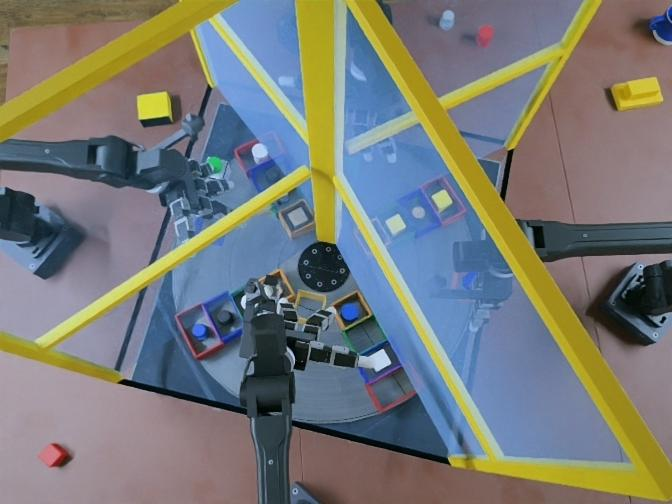

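Call:
move --arm3 '{"target":[-0.466,0.083,1.063,0.1913,0.6067,0.7359,0.232],"speed":0.3}'

Call:
wait --seconds 10

Call:
wait --seconds 2.27

Call:
move --arm1 '{"joints":{"hand_index_abd":0.3,"hand_middle_abd":-0.3,"hand_speed":1.0}}' --cameras '["cam_top","arm1_cam_wrist"]'

Call:
wait --seconds 4 --cameras '["arm1_cam_wrist","arm2_cam_wrist","cam_top"]'

Call:
zoom_image --camera "cam_top" --region '[350, 140, 510, 300]'

Call:
move --arm1 '{"target":[-0.040,-0.125,1.14,0.019,0.660,-0.751,-0.021],"speed":0.12}' --arm3 '{"target":[-0.466,0.083,1.18,0.1913,0.6067,0.7359,0.232],"speed":0.15}' --cameras '["arm1_cam_wrist","cam_top"]'

Scene clock: 2347.50 s.
Joint torques (N m): arm1=[0.21 -14.15 7.87 1.05 -0.17 -0.16] | arm2=[1.55 -8.76 16.25 0.9 0.26 -0.01] | arm3=[1.61 -7.3 6.53 2.32 -0.07 0.01] | arm4=[1.38 -5.48 15.13 1.42 0.11 -0.27]
Motor temperatures (°C): arm1=[27 35 46 30 28 28] | arm2=[28 33 65 30 30 28] | arm3=[28 32 44 27 31 29] | arm4=[32 33 54 30 30 26]
Heat: arm1: hottest joint3_rad 46 °C; arm2: hottest joint3_rad 65 °C; arm3: hottest joint3_rad 44 °C; arm4: hottest joint3_rad 54 °C.
move: arm3 off_target
Joint velocities: within noise
arm1, arm2, arm4: as last shown
arm1.index_mcp_current_ma: 6
arm1.index_abd_current_ma: 272
arm1.index_pip_current_ma: -10
arm1.middle_mcp_current_ma: -1
arm1.middle_abd_current_ma: -239
arm1.middle_pip_current_ma: 4
arm1.middle_dip_current_ma: 0
arm1.ring_mcp_current_ma: -5
arm1.ring_abd_current_ma: 15
arm1.ring_pip_current_ma: 1
arm1.ring_dip_current_ma: -8
arm1.thumb_cmc_current_ma: -11
arm1.thumb_mcp_current_ma: 1
arm1.thumb_ipl_current_ma: 7
arm2.index_mcp_current_ma: -4
arm2.index_abd_current_ma: 15
arm2.index_pip_current_ma: 16
arm2.index_dip_current_ma: 25
arm2.middle_mcp_current_ma: 23
arm2.middle_abd_current_ma: 0
arm2.middle_pip_current_ma: 12
arm2.middle_dip_current_ma: -8
arm2.ring_mcp_current_ma: 17
arm2.ring_abd_current_ma: 32
arm2.ring_pip_current_ma: 9
arm2.ring_dip_current_ma: 3
arm2.thumb_cmc_current_ma: 3
arm2.thumb_axl_current_ma: 5
arm2.thumb_mcp_current_ma: -25
arm2.thumb_ipl_current_ma: 14
arm3.joint_positions: joint1_rad=-0.944 joint2_rad=+1.223 joint3_rad=+1.053 joint4_rad=-0.763 joint5_rad=-0.141 joint6_rad=-0.225 hand_index_mcp=+0.763 hand_index_abd=+0.303 hand_index_pip=+0.578 hand_index_dip=+0.686 hand_middle_mcp=+0.781 hand_middle_abd=-0.299 hand_middle_pip=+0.587 hand_middle_dip=+0.708 hand_ring_mcp=+1.000 hand_ring_abd=-0.492 hand_ring_pip=+0.670 hand_ring_dip=+0.756 hand_thumb_cmc=+0.724 hand_thumb_axl=+0.677 hand_thumb_mcp=+0.218 hand_thumb_ipl=+0.168 hand_current_limit=+0.400 hand_speed=+1.000
arm3.joint_status: not commanded
arm3.hand_state: goal,goal,goal,goal,blocked,goal,goal,goal,goal,blocked,blocked,blocked,goal,goal,goal,goal
arm3.index_mcp_current_ma: -3
arm3.index_abd_current_ma: -6
arm3.index_pip_current_ma: -4
arm3.index_dip_current_ma: -9
arm3.middle_mcp_current_ma: -5
arm3.middle_abd_current_ma: 16
arm3.middle_pip_current_ma: 3
arm3.middle_dip_current_ma: 9
arm3.ring_mcp_current_ma: -13
arm3.ring_abd_current_ma: -11
arm3.ring_pip_current_ma: 38
arm3.ring_dip_current_ma: 9
arm3.thumb_cmc_current_ma: 11
arm3.thumb_axl_current_ma: -1
arm3.thumb_mcp_current_ma: -11
arm3.thumb_ipl_current_ma: -1
arm3.hand_goal_index_mcp: 0.756
arm3.hand_goal_index_abd: 0.300
arm3.hand_goal_index_pip: 0.576
arm3.hand_goal_index_dip: 0.696
arm3.hand_goal_middle_mcp: 0.754
arm3.hand_goal_middle_abd: -0.300
arm3.hand_goal_middle_pip: 0.576
arm3.hand_goal_middle_dip: 0.696
arm3.hand_goal_ring_mcp: 1.000
arm3.hand_goal_ring_abd: -0.420
arm3.hand_goal_ring_pip: 0.576
arm3.hand_goal_ring_dip: 0.696
arm3.hand_goal_thumb_cmc: 0.714
arm3.hand_goal_thumb_axl: 0.678
arm3.hand_goal_thumb_mcp: 0.226
arm3.hand_goal_thumb_ipl: 0.168
arm3.hand: x=-0.4675 y=+0.0788 z=+1.0915 quat_wxyz=(+0.209, +0.602, +0.732, +0.243)
arm3.hand_target: x=-0.4671 y=+0.0828 z=+1.0634 quat_wxyz=(+0.191, +0.607, +0.736, +0.232)
arm3.hand_status: off_target (0.029 m and 2.5 deg from the pose sent, 0.032 m and 0.2 deg at the start)
arm4.index_mcp_current_ma: -11
arm4.index_abd_current_ma: -12
arm4.index_pip_current_ma: -6
arm4.index_dip_current_ma: -5
arm4.middle_mcp_current_ma: 3
arm4.middle_abd_current_ma: 5
arm4.middle_pip_current_ma: 3
arm4.middle_dip_current_ma: -6
arm4.ring_mcp_current_ma: 19
arm4.ring_abd_current_ma: 6
arm4.ring_pip_current_ma: -7
arm4.ring_dip_current_ma: -6
arm4.thumb_cmc_current_ma: -7
arm4.thumb_axl_current_ma: -3
arm4.thumb_mcp_current_ma: -1
arm4.thumb_ipl_current_ma: -11
pictures: none

Scene clock: 2357.50 s.
Joint torques (N m): arm1=[0.09 -14.1 7.88 0.99 -0.18 -0.16] | arm2=[0.85 -8.76 15.98 0.76 0.31 0] | arm3=[1.61 -7.36 6.53 2.33 -0.07 0.02] | arm4=[1.38 -5.48 15.15 1.43 0.11 -0.28]
Motor temperatures (°C): arm1=[27 35 46 30 28 28] | arm2=[28 33 65 30 30 28] | arm3=[28 32 43 27 31 29] | arm4=[32 33 54 30 30 26]
Heat: arm1: hottest joint3_rad 46 °C; arm2: hottest joint3_rad 65 °C; arm3: hottest joint3_rad 43 °C; arm4: hottest joint3_rad 54 °C.
Joint velocities: within noise
arm1.joint_positions: joint1_rad=-0.838 joint2_rad=+1.504 joint3_rad=+1.514 joint4_rad=-1.549 joint5_rad=+0.013 joint6_rad=+0.074 hand_index_mcp=+0.748 hand_index_abd=+0.157 hand_index_pip=+0.571 hand_index_dip=+0.698 hand_middle_mcp=+0.749 hand_middle_abd=-0.137 hand_middle_pip=+0.570 hand_middle_dip=+0.699 hand_ring_mcp=+0.749 hand_ring_abd=-0.402 hand_ring_pip=+0.570 hand_ring_dip=+0.696 hand_thumb_cmc=+0.709 hand_thumb_axl=+0.677 hand_thumb_mcp=+0.221 hand_thumb_ipl=+0.168 hand_current_limit=+0.400 hand_speed=-0.600
arm1.joint_status: not commanded
arm1.hand_state: goal,blocked,goal,goal,goal,blocked,goal,goal,goal,goal,goal,goal,goal,goal,goal,goal
arm1.index_mcp_current_ma: 6
arm1.index_abd_current_ma: 273
arm1.index_pip_current_ma: -11
arm1.index_dip_current_ma: -5
arm1.middle_mcp_current_ma: -9
arm1.middle_abd_current_ma: -235
arm1.middle_pip_current_ma: -4
arm1.middle_dip_current_ma: -7
arm1.ring_mcp_current_ma: -10
arm1.ring_abd_current_ma: 17
arm1.ring_pip_current_ma: -1
arm1.ring_dip_current_ma: -3
arm1.thumb_cmc_current_ma: -7
arm1.thumb_axl_current_ma: -14
arm1.thumb_mcp_current_ma: -5
arm1.thumb_ipl_current_ma: 7
arm1.hand_goal_index_mcp: 0.754
arm1.hand_goal_index_abd: -0.100
arm1.hand_goal_index_pip: 0.576
arm1.hand_goal_index_dip: 0.696
arm1.hand_goal_middle_mcp: 0.754
arm1.hand_goal_middle_abd: 0.100
arm1.hand_goal_middle_pip: 0.576
arm1.hand_goal_middle_dip: 0.696
arm1.hand_goal_ring_mcp: 0.754
arm1.hand_goal_ring_abd: -0.420
arm1.hand_goal_ring_pip: 0.576
arm1.hand_goal_ring_dip: 0.696
arm1.hand_goal_thumb_cmc: 0.714
arm1.hand_goal_thumb_axl: 0.678
arm1.hand_goal_thumb_mcp: 0.226
arm1.hand_goal_thumb_ipl: 0.168
arm1.hand: x=-0.0366 y=-0.1239 z=+1.0468 quat_wxyz=(+0.008, +0.657, -0.753, -0.012)
arm1.hand_target: x=-0.0398 y=-0.1250 z=+1.0550 quat_wxyz=(+0.019, +0.660, -0.751, -0.021)
arm1.hand_status: not commanded
arm2.joint_positions: joint1_rad=-0.443 joint2_rad=+1.336 joint3_rad=+1.376 joint4_rad=-1.269 joint5_rad=+0.199 joint6_rad=+0.395 hand_index_mcp=+0.763 hand_index_abd=+0.306 hand_index_pip=+0.580 hand_index_dip=+0.698 hand_middle_mcp=+0.765 hand_middle_abd=-0.306 hand_middle_pip=+0.581 hand_middle_dip=+0.696 hand_ring_mcp=+0.760 hand_ring_abd=-0.403 hand_ring_pip=+0.577 hand_ring_dip=+0.696 hand_thumb_cmc=+0.719 hand_thumb_axl=+0.677 hand_thumb_mcp=+0.221 hand_thumb_ipl=+0.168 hand_current_limit=+0.400 hand_speed=+1.000
arm2.joint_status: not commanded
arm2.hand_state: goal,goal,goal,goal,goal,goal,goal,goal,goal,goal,goal,goal,goal,goal,goal,goal
arm2.index_mcp_current_ma: 1
arm2.index_abd_current_ma: 8
arm2.index_pip_current_ma: 26
arm2.index_dip_current_ma: 12
arm2.middle_mcp_current_ma: 10
arm2.middle_abd_current_ma: -18
arm2.middle_pip_current_ma: 7
arm2.middle_dip_current_ma: -25
arm2.ring_mcp_current_ma: 14
arm2.ring_abd_current_ma: 38
arm2.ring_pip_current_ma: -2
arm2.ring_dip_current_ma: -2
arm2.thumb_cmc_current_ma: 21
arm2.thumb_axl_current_ma: -9
arm2.thumb_mcp_current_ma: -7
arm2.thumb_ipl_current_ma: 1
arm2.hand_goal_index_mcp: 0.754
arm2.hand_goal_index_abd: 0.300
arm2.hand_goal_index_pip: 0.576
arm2.hand_goal_index_dip: 0.696
arm2.hand_goal_middle_mcp: 0.754
arm2.hand_goal_middle_abd: -0.300
arm2.hand_goal_middle_pip: 0.576
arm2.hand_goal_middle_dip: 0.696
arm2.hand_goal_ring_mcp: 0.754
arm2.hand_goal_ring_abd: -0.420
arm2.hand_goal_ring_pip: 0.576
arm2.hand_goal_ring_dip: 0.696
arm2.hand_goal_thumb_cmc: 0.714
arm2.hand_goal_thumb_axl: 0.678
arm2.hand_goal_thumb_mcp: 0.226
arm2.hand_goal_thumb_ipl: 0.168
arm2.hand: x=-0.2235 y=+0.1212 z=+1.1386 quat_wxyz=(+0.189, +0.978, -0.081, -0.030)
arm2.hand_target: x=-0.2158 y=+0.1127 z=+1.1698 quat_wxyz=(+0.216, +0.973, -0.085, -0.018)
arm2.hand_status: not commanded
arm3.joint_positions: joint1_rad=-0.944 joint2_rad=+1.223 joint3_rad=+1.053 joint4_rad=-0.763 joint5_rad=-0.141 joint6_rad=-0.225 hand_index_mcp=+0.763 hand_index_abd=+0.303 hand_index_pip=+0.578 hand_index_dip=+0.686 hand_middle_mcp=+0.781 hand_middle_abd=-0.299 hand_middle_pip=+0.587 hand_middle_dip=+0.708 hand_ring_mcp=+1.000 hand_ring_abd=-0.492 hand_ring_pip=+0.670 hand_ring_dip=+0.756 hand_thumb_cmc=+0.724 hand_thumb_axl=+0.677 hand_thumb_mcp=+0.218 hand_thumb_ipl=+0.168 hand_current_limit=+0.400 hand_speed=+1.000
arm3.joint_status: not commanded
arm3.hand_state: goal,goal,goal,goal,blocked,goal,goal,goal,goal,blocked,blocked,blocked,goal,goal,goal,goal
arm3.index_mcp_current_ma: -5
arm3.index_abd_current_ma: -8
arm3.index_pip_current_ma: -13
arm3.index_dip_current_ma: -5
arm3.middle_mcp_current_ma: 0
arm3.middle_abd_current_ma: 0
arm3.middle_pip_current_ma: 12
arm3.middle_dip_current_ma: 6
arm3.ring_mcp_current_ma: -2
arm3.ring_abd_current_ma: -14
arm3.ring_pip_current_ma: 29
arm3.ring_dip_current_ma: 19
arm3.thumb_cmc_current_ma: 12
arm3.thumb_axl_current_ma: -2
arm3.thumb_mcp_current_ma: -4
arm3.thumb_ipl_current_ma: 5
arm3.hand_goal_index_mcp: 0.756
arm3.hand_goal_index_abd: 0.300
arm3.hand_goal_index_pip: 0.576
arm3.hand_goal_index_dip: 0.696
arm3.hand_goal_middle_mcp: 0.754
arm3.hand_goal_middle_abd: -0.300
arm3.hand_goal_middle_pip: 0.576
arm3.hand_goal_middle_dip: 0.696
arm3.hand_goal_ring_mcp: 1.000
arm3.hand_goal_ring_abd: -0.420
arm3.hand_goal_ring_pip: 0.576
arm3.hand_goal_ring_dip: 0.696
arm3.hand_goal_thumb_cmc: 0.714
arm3.hand_goal_thumb_axl: 0.678
arm3.hand_goal_thumb_mcp: 0.226
arm3.hand_goal_thumb_ipl: 0.168
arm3.hand: x=-0.4675 y=+0.0788 z=+1.0915 quat_wxyz=(+0.209, +0.602, +0.732, +0.243)
arm3.hand_target: x=-0.4671 y=+0.0828 z=+1.0634 quat_wxyz=(+0.191, +0.607, +0.736, +0.232)
arm3.hand_status: off_target (0.029 m and 2.5 deg from the pose sent, 0.032 m and 0.2 deg at the start)
arm4.joint_positions: joint1_rad=-0.809 joint2_rad=+1.014 joint3_rad=+1.022 joint4_rad=-0.970 joint5_rad=+0.106 joint6_rad=+0.158 hand_index_mcp=+0.767 hand_index_abd=+0.307 hand_index_pip=+0.580 hand_index_dip=+0.696 hand_middle_mcp=+0.762 hand_middle_abd=-0.308 hand_middle_pip=+0.582 hand_middle_dip=+0.698 hand_ring_mcp=-0.154 hand_ring_abd=-0.002 hand_ring_pip=-0.289 hand_ring_dip=-0.001 hand_thumb_cmc=+0.725 hand_thumb_axl=+0.677 hand_thumb_mcp=+0.219 hand_thumb_ipl=+0.168 hand_current_limit=+0.400 hand_speed=+1.000
arm4.joint_status: not commanded
arm4.hand_state: goal,goal,goal,goal,goal,goal,goal,goal,blocked,goal,goal,goal,goal,goal,goal,goal
arm4.index_mcp_current_ma: -4
arm4.index_abd_current_ma: -12
arm4.index_pip_current_ma: -6
arm4.index_dip_current_ma: 1
arm4.middle_mcp_current_ma: 5
arm4.middle_abd_current_ma: 8
arm4.middle_pip_current_ma: 10
arm4.middle_dip_current_ma: -7
arm4.ring_mcp_current_ma: 34
arm4.ring_abd_current_ma: 8
arm4.ring_pip_current_ma: -13
arm4.ring_dip_current_ma: 0
arm4.thumb_cmc_current_ma: -1
arm4.thumb_axl_current_ma: -2
arm4.thumb_mcp_current_ma: -6
arm4.thumb_ipl_current_ma: -9
arm4.hand_goal_index_mcp: 0.754
arm4.hand_goal_index_abd: 0.300
arm4.hand_goal_index_pip: 0.576
arm4.hand_goal_index_dip: 0.696
arm4.hand_goal_middle_mcp: 0.754
arm4.hand_goal_middle_abd: -0.300
arm4.hand_goal_middle_pip: 0.576
arm4.hand_goal_middle_dip: 0.696
arm4.hand_goal_ring_mcp: -0.200
arm4.hand_goal_ring_abd: 0.000
arm4.hand_goal_ring_pip: -0.300
arm4.hand_goal_ring_dip: 0.000
arm4.hand_goal_thumb_cmc: 0.714
arm4.hand_goal_thumb_axl: 0.678
arm4.hand_goal_thumb_mcp: 0.226
arm4.hand_goal_thumb_ipl: 0.168
arm4.hand: x=-0.3362 y=-0.1894 z=+1.1373 quat_wxyz=(+0.034, +0.096, +0.948, +0.301)
arm4.hand_target: x=-0.3307 y=-0.1836 z=+1.1697 quat_wxyz=(+0.034, +0.099, +0.940, +0.324)
arm4.hand_status: not commanded
wait: 10.00 s; at rest by 0.27 s
pictures: none

Scene clock: 2359.80 s.
Joint torques (N m): arm1=[-0.21 -13.92 7.84 1.05 -0.16 -0.14] | arm2=[1.03 -8.94 15.98 0.84 0.3 0.02] | arm3=[1.49 -7.41 6.56 2.3 -0.07 0.02] | arm4=[1.38 -5.6 15.13 1.4 0.11 -0.28]
Motor temperatures (°C): arm1=[27 35 46 30 28 28] | arm2=[28 33 65 30 30 28] | arm3=[28 32 43 27 31 29] | arm4=[32 33 54 30 30 26]
Heat: arm1: hottest joint3_rad 46 °C; arm2: hottest joint3_rad 65 °C; arm3: hottest joint3_rad 43 °C; arm4: hottest joint3_rad 54 °C.
Joint velocities: within noise
arm1.joint_positions: joint1_rad=-0.838 joint2_rad=+1.504 joint3_rad=+1.514 joint4_rad=-1.549 joint5_rad=+0.013 joint6_rad=+0.074 hand_index_mcp=+0.748 hand_index_abd=+0.157 hand_index_pip=+0.571 hand_index_dip=+0.698 hand_middle_mcp=+0.749 hand_middle_abd=-0.137 hand_middle_pip=+0.570 hand_middle_dip=+0.699 hand_ring_mcp=+0.749 hand_ring_abd=-0.402 hand_ring_pip=+0.570 hand_ring_dip=+0.696 hand_thumb_cmc=+0.709 hand_thumb_axl=+0.677 hand_thumb_mcp=+0.221 hand_thumb_ipl=+0.168 hand_current_limit=+0.400 hand_speed=-0.600
arm1.joint_status: not commanded
arm1.hand_state: goal,blocked,goal,goal,goal,blocked,goal,goal,goal,goal,goal,goal,goal,goal,goal,goal
arm1.index_mcp_current_ma: 6
arm1.index_abd_current_ma: 270
arm1.index_pip_current_ma: -5
arm1.index_dip_current_ma: -8
arm1.middle_mcp_current_ma: -8
arm1.middle_abd_current_ma: -239
arm1.middle_pip_current_ma: 2
arm1.middle_dip_current_ma: -2
arm1.ring_mcp_current_ma: -2
arm1.ring_abd_current_ma: 15
arm1.ring_pip_current_ma: -4
arm1.ring_dip_current_ma: -7
arm1.thumb_cmc_current_ma: -7
arm1.thumb_axl_current_ma: -7
arm1.thumb_mcp_current_ma: -1
arm1.thumb_ipl_current_ma: 4
arm1.hand_goal_index_mcp: 0.754
arm1.hand_goal_index_abd: -0.100
arm1.hand_goal_index_pip: 0.576
arm1.hand_goal_index_dip: 0.696
arm1.hand_goal_middle_mcp: 0.754
arm1.hand_goal_middle_abd: 0.100
arm1.hand_goal_middle_pip: 0.576
arm1.hand_goal_middle_dip: 0.696
arm1.hand_goal_ring_mcp: 0.754
arm1.hand_goal_ring_abd: -0.420
arm1.hand_goal_ring_pip: 0.576
arm1.hand_goal_ring_dip: 0.696
arm1.hand_goal_thumb_cmc: 0.714
arm1.hand_goal_thumb_axl: 0.678
arm1.hand_goal_thumb_mcp: 0.226
arm1.hand_goal_thumb_ipl: 0.168
arm1.hand: x=-0.0366 y=-0.1239 z=+1.0468 quat_wxyz=(+0.008, +0.657, -0.753, -0.012)
arm1.hand_target: x=-0.0398 y=-0.1250 z=+1.0550 quat_wxyz=(+0.019, +0.660, -0.751, -0.021)
arm1.hand_status: not commanded
arm2.joint_positions: joint1_rad=-0.443 joint2_rad=+1.336 joint3_rad=+1.376 joint4_rad=-1.269 joint5_rad=+0.199 joint6_rad=+0.395 hand_index_mcp=+0.763 hand_index_abd=+0.306 hand_index_pip=+0.580 hand_index_dip=+0.698 hand_middle_mcp=+0.765 hand_middle_abd=-0.306 hand_middle_pip=+0.581 hand_middle_dip=+0.696 hand_ring_mcp=+0.760 hand_ring_abd=-0.403 hand_ring_pip=+0.577 hand_ring_dip=+0.696 hand_thumb_cmc=+0.719 hand_thumb_axl=+0.677 hand_thumb_mcp=+0.221 hand_thumb_ipl=+0.168 hand_current_limit=+0.400 hand_speed=+1.000
arm2.joint_status: not commanded
arm2.hand_state: goal,goal,goal,goal,goal,goal,goal,goal,goal,goal,goal,goal,goal,goal,goal,goal
arm2.index_mcp_current_ma: 11
arm2.index_abd_current_ma: -3
arm2.index_pip_current_ma: 13
arm2.index_dip_current_ma: 13
arm2.middle_mcp_current_ma: 14
arm2.middle_abd_current_ma: -15
arm2.middle_pip_current_ma: 12
arm2.middle_dip_current_ma: 6
arm2.ring_mcp_current_ma: 10
arm2.ring_abd_current_ma: 38
arm2.ring_pip_current_ma: 8
arm2.ring_dip_current_ma: 0
arm2.thumb_cmc_current_ma: 22
arm2.thumb_axl_current_ma: 8
arm2.thumb_mcp_current_ma: -13
arm2.thumb_ipl_current_ma: 15
arm2.hand_goal_index_mcp: 0.754
arm2.hand_goal_index_abd: 0.300
arm2.hand_goal_index_pip: 0.576
arm2.hand_goal_index_dip: 0.696
arm2.hand_goal_middle_mcp: 0.754
arm2.hand_goal_middle_abd: -0.300
arm2.hand_goal_middle_pip: 0.576
arm2.hand_goal_middle_dip: 0.696
arm2.hand_goal_ring_mcp: 0.754
arm2.hand_goal_ring_abd: -0.420
arm2.hand_goal_ring_pip: 0.576
arm2.hand_goal_ring_dip: 0.696
arm2.hand_goal_thumb_cmc: 0.714
arm2.hand_goal_thumb_axl: 0.678
arm2.hand_goal_thumb_mcp: 0.226
arm2.hand_goal_thumb_ipl: 0.168
arm2.hand: x=-0.2235 y=+0.1212 z=+1.1386 quat_wxyz=(+0.189, +0.978, -0.081, -0.030)
arm2.hand_target: x=-0.2158 y=+0.1127 z=+1.1698 quat_wxyz=(+0.216, +0.973, -0.085, -0.018)
arm2.hand_status: not commanded
arm3.joint_positions: joint1_rad=-0.944 joint2_rad=+1.223 joint3_rad=+1.053 joint4_rad=-0.763 joint5_rad=-0.141 joint6_rad=-0.225 hand_index_mcp=+0.763 hand_index_abd=+0.303 hand_index_pip=+0.578 hand_index_dip=+0.686 hand_middle_mcp=+0.781 hand_middle_abd=-0.299 hand_middle_pip=+0.587 hand_middle_dip=+0.708 hand_ring_mcp=+1.000 hand_ring_abd=-0.492 hand_ring_pip=+0.670 hand_ring_dip=+0.756 hand_thumb_cmc=+0.724 hand_thumb_axl=+0.677 hand_thumb_mcp=+0.218 hand_thumb_ipl=+0.168 hand_current_limit=+0.400 hand_speed=+1.000
arm3.joint_status: not commanded
arm3.hand_state: goal,goal,goal,goal,blocked,goal,goal,goal,goal,blocked,blocked,blocked,goal,goal,goal,goal
arm3.index_mcp_current_ma: -10
arm3.index_abd_current_ma: -7
arm3.index_pip_current_ma: -5
arm3.index_dip_current_ma: -15
arm3.middle_mcp_current_ma: 1
arm3.middle_abd_current_ma: 8
arm3.middle_pip_current_ma: 4
arm3.middle_dip_current_ma: 21
arm3.ring_mcp_current_ma: -10
arm3.ring_abd_current_ma: -10
arm3.ring_pip_current_ma: 50
arm3.ring_dip_current_ma: 13
arm3.thumb_cmc_current_ma: -1
arm3.thumb_axl_current_ma: 4
arm3.thumb_mcp_current_ma: -14
arm3.thumb_ipl_current_ma: -4
arm3.hand_goal_index_mcp: 0.756
arm3.hand_goal_index_abd: 0.300
arm3.hand_goal_index_pip: 0.576
arm3.hand_goal_index_dip: 0.696
arm3.hand_goal_middle_mcp: 0.754
arm3.hand_goal_middle_abd: -0.300
arm3.hand_goal_middle_pip: 0.576
arm3.hand_goal_middle_dip: 0.696
arm3.hand_goal_ring_mcp: 1.000
arm3.hand_goal_ring_abd: -0.420
arm3.hand_goal_ring_pip: 0.576
arm3.hand_goal_ring_dip: 0.696
arm3.hand_goal_thumb_cmc: 0.714
arm3.hand_goal_thumb_axl: 0.678
arm3.hand_goal_thumb_mcp: 0.226
arm3.hand_goal_thumb_ipl: 0.168
arm3.hand: x=-0.4675 y=+0.0788 z=+1.0915 quat_wxyz=(+0.209, +0.602, +0.732, +0.243)
arm3.hand_target: x=-0.4671 y=+0.0828 z=+1.0634 quat_wxyz=(+0.191, +0.607, +0.736, +0.232)
arm3.hand_status: off_target (0.029 m and 2.5 deg from the pose sent, 0.032 m and 0.2 deg at the start)
arm4.joint_positions: joint1_rad=-0.809 joint2_rad=+1.014 joint3_rad=+1.022 joint4_rad=-0.970 joint5_rad=+0.106 joint6_rad=+0.158 hand_index_mcp=+0.767 hand_index_abd=+0.307 hand_index_pip=+0.580 hand_index_dip=+0.696 hand_middle_mcp=+0.762 hand_middle_abd=-0.308 hand_middle_pip=+0.582 hand_middle_dip=+0.698 hand_ring_mcp=-0.154 hand_ring_abd=-0.002 hand_ring_pip=-0.289 hand_ring_dip=-0.001 hand_thumb_cmc=+0.725 hand_thumb_axl=+0.677 hand_thumb_mcp=+0.219 hand_thumb_ipl=+0.168 hand_current_limit=+0.400 hand_speed=+1.000
arm4.joint_status: not commanded
arm4.hand_state: goal,goal,goal,goal,goal,goal,goal,goal,blocked,goal,goal,goal,goal,goal,goal,goal
arm4.index_mcp_current_ma: -10
arm4.index_abd_current_ma: -15
arm4.index_pip_current_ma: -11
arm4.index_dip_current_ma: -1
arm4.middle_mcp_current_ma: 4
arm4.middle_abd_current_ma: 6
arm4.middle_pip_current_ma: 5
arm4.middle_dip_current_ma: -7
arm4.ring_mcp_current_ma: 33
arm4.ring_abd_current_ma: 4
arm4.ring_pip_current_ma: -2
arm4.ring_dip_current_ma: 5
arm4.thumb_cmc_current_ma: -9
arm4.thumb_axl_current_ma: -3
arm4.thumb_mcp_current_ma: -5
arm4.thumb_ipl_current_ma: -6
arm4.hand_goal_index_mcp: 0.754
arm4.hand_goal_index_abd: 0.300
arm4.hand_goal_index_pip: 0.576
arm4.hand_goal_index_dip: 0.696
arm4.hand_goal_middle_mcp: 0.754
arm4.hand_goal_middle_abd: -0.300
arm4.hand_goal_middle_pip: 0.576
arm4.hand_goal_middle_dip: 0.696
arm4.hand_goal_ring_mcp: -0.200
arm4.hand_goal_ring_abd: 0.000
arm4.hand_goal_ring_pip: -0.300
arm4.hand_goal_ring_dip: 0.000
arm4.hand_goal_thumb_cmc: 0.714
arm4.hand_goal_thumb_axl: 0.678
arm4.hand_goal_thumb_mcp: 0.226
arm4.hand_goal_thumb_ipl: 0.168
arm4.hand: x=-0.3362 y=-0.1894 z=+1.1373 quat_wxyz=(+0.034, +0.096, +0.948, +0.301)
arm4.hand_target: x=-0.3307 y=-0.1836 z=+1.1697 quat_wxyz=(+0.034, +0.099, +0.940, +0.324)
arm4.hand_status: not commanded
wait: 2.30 s; at rest by 0.27 s
pictures: none

Scene clock: 2360.40 s.
Joint torques (N m): arm1=[-0.09 -13.92 7.88 1.03 -0.18 -0.17] | arm2=[1.73 -8.94 15.97 0.7 0.32 -0.01] | arm3=[1.55 -7.24 6.53 2.33 -0.07 0.02] | arm4=[1.32 -5.48 15.12 1.43 0.11 -0.27]
Motor temperatures (°C): arm1=[27 35 46 30 28 28] | arm2=[28 33 65 30 30 28] | arm3=[28 32 43 27 31 29] | arm4=[32 33 54 30 30 26]
Heat: arm1: hottest joint3_rad 46 °C; arm2: hottest joint3_rad 65 °C; arm3: hottest joint3_rad 43 °C; arm4: hottest joint3_rad 54 °C.
move: arm1 done
Joint velocities: within noise
arm1.joint_positions: joint1_rad=-0.838 joint2_rad=+1.504 joint3_rad=+1.514 joint4_rad=-1.549 joint5_rad=+0.013 joint6_rad=+0.074 hand_index_mcp=+0.748 hand_index_abd=+0.305 hand_index_pip=+0.570 hand_index_dip=+0.698 hand_middle_mcp=+0.749 hand_middle_abd=-0.305 hand_middle_pip=+0.570 hand_middle_dip=+0.699 hand_ring_mcp=+0.749 hand_ring_abd=-0.402 hand_ring_pip=+0.570 hand_ring_dip=+0.696 hand_thumb_cmc=+0.709 hand_thumb_axl=+0.677 hand_thumb_mcp=+0.221 hand_thumb_ipl=+0.168 hand_current_limit=+0.400 hand_speed=+1.000
arm1.joint_status: all done
arm1.hand_state: goal,goal,goal,goal,goal,goal,goal,goal,goal,goal,goal,goal,goal,goal,goal,goal
arm1.index_mcp_current_ma: 4
arm1.index_abd_current_ma: 2
arm1.index_pip_current_ma: -13
arm1.index_dip_current_ma: 1
arm1.middle_mcp_current_ma: -4
arm1.middle_abd_current_ma: 7
arm1.middle_pip_current_ma: 0
arm1.middle_dip_current_ma: -3
arm1.ring_mcp_current_ma: -8
arm1.ring_abd_current_ma: 19
arm1.ring_pip_current_ma: -2
arm1.ring_dip_current_ma: -9
arm1.thumb_cmc_current_ma: -11
arm1.thumb_axl_current_ma: -8
arm1.thumb_mcp_current_ma: -6
arm1.thumb_ipl_current_ma: 7
arm1.hand_goal_index_mcp: 0.754
arm1.hand_goal_index_abd: 0.300
arm1.hand_goal_index_pip: 0.576
arm1.hand_goal_index_dip: 0.696
arm1.hand_goal_middle_mcp: 0.754
arm1.hand_goal_middle_abd: -0.300
arm1.hand_goal_middle_pip: 0.576
arm1.hand_goal_middle_dip: 0.696
arm1.hand_goal_ring_mcp: 0.754
arm1.hand_goal_ring_abd: -0.420
arm1.hand_goal_ring_pip: 0.576
arm1.hand_goal_ring_dip: 0.696
arm1.hand_goal_thumb_cmc: 0.714
arm1.hand_goal_thumb_axl: 0.678
arm1.hand_goal_thumb_mcp: 0.226
arm1.hand_goal_thumb_ipl: 0.168
arm1.hand: x=-0.0366 y=-0.1239 z=+1.0468 quat_wxyz=(+0.008, +0.657, -0.753, -0.012)
arm1.hand_target: x=-0.0398 y=-0.1250 z=+1.0550 quat_wxyz=(+0.019, +0.660, -0.751, -0.021)
arm1.hand_status: not commanded
arm2, arm3, arm4: as last shown
arm2.index_mcp_current_ma: 6
arm2.index_abd_current_ma: 4
arm2.index_pip_current_ma: 2
arm2.index_dip_current_ma: 16
arm2.middle_mcp_current_ma: 27
arm2.middle_abd_current_ma: -14
arm2.middle_pip_current_ma: 7
arm2.middle_dip_current_ma: -2
arm2.ring_mcp_current_ma: 8
arm2.ring_abd_current_ma: 26
arm2.ring_pip_current_ma: -3
arm2.ring_dip_current_ma: -1
arm2.thumb_cmc_current_ma: 8
arm2.thumb_axl_current_ma: -3
arm2.thumb_mcp_current_ma: -21
arm2.thumb_ipl_current_ma: 3
arm3.index_mcp_current_ma: -5
arm3.index_abd_current_ma: -12
arm3.index_pip_current_ma: 6
arm3.index_dip_current_ma: 1
arm3.middle_mcp_current_ma: -1
arm3.middle_abd_current_ma: 7
arm3.middle_dip_current_ma: 8
arm3.ring_mcp_current_ma: -16
arm3.ring_abd_current_ma: -20
arm3.ring_pip_current_ma: 31
arm3.ring_dip_current_ma: 18
arm3.thumb_cmc_current_ma: 6
arm3.thumb_axl_current_ma: -7
arm3.thumb_mcp_current_ma: -9
arm3.thumb_ipl_current_ma: 1
arm4.index_mcp_current_ma: -6
arm4.index_abd_current_ma: -6
arm4.index_pip_current_ma: -13
arm4.index_dip_current_ma: -2
arm4.middle_mcp_current_ma: 5
arm4.middle_abd_current_ma: 7
arm4.middle_pip_current_ma: 7
arm4.middle_dip_current_ma: -8
arm4.ring_mcp_current_ma: 22
arm4.ring_abd_current_ma: 2
arm4.ring_dip_current_ma: 2
arm4.thumb_cmc_current_ma: -2
arm4.thumb_axl_current_ma: -6
arm4.thumb_mcp_current_ma: -3
pictures: arm1_cam_wrist, cam_top
arm1_cam_wrist: T_world_to_cam=[[-0.46739, 0.88374, 0.0237, 0.10243], [0.60243, 0.29876, 0.74015, -0.76882], [0.64701, 0.36021, -0.67203, 0.89354]] pos_world=[-0.06709, -0.18269, 1.1671]

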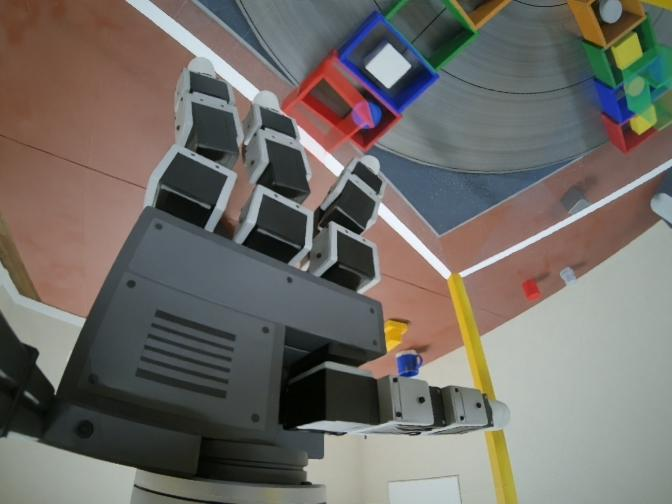

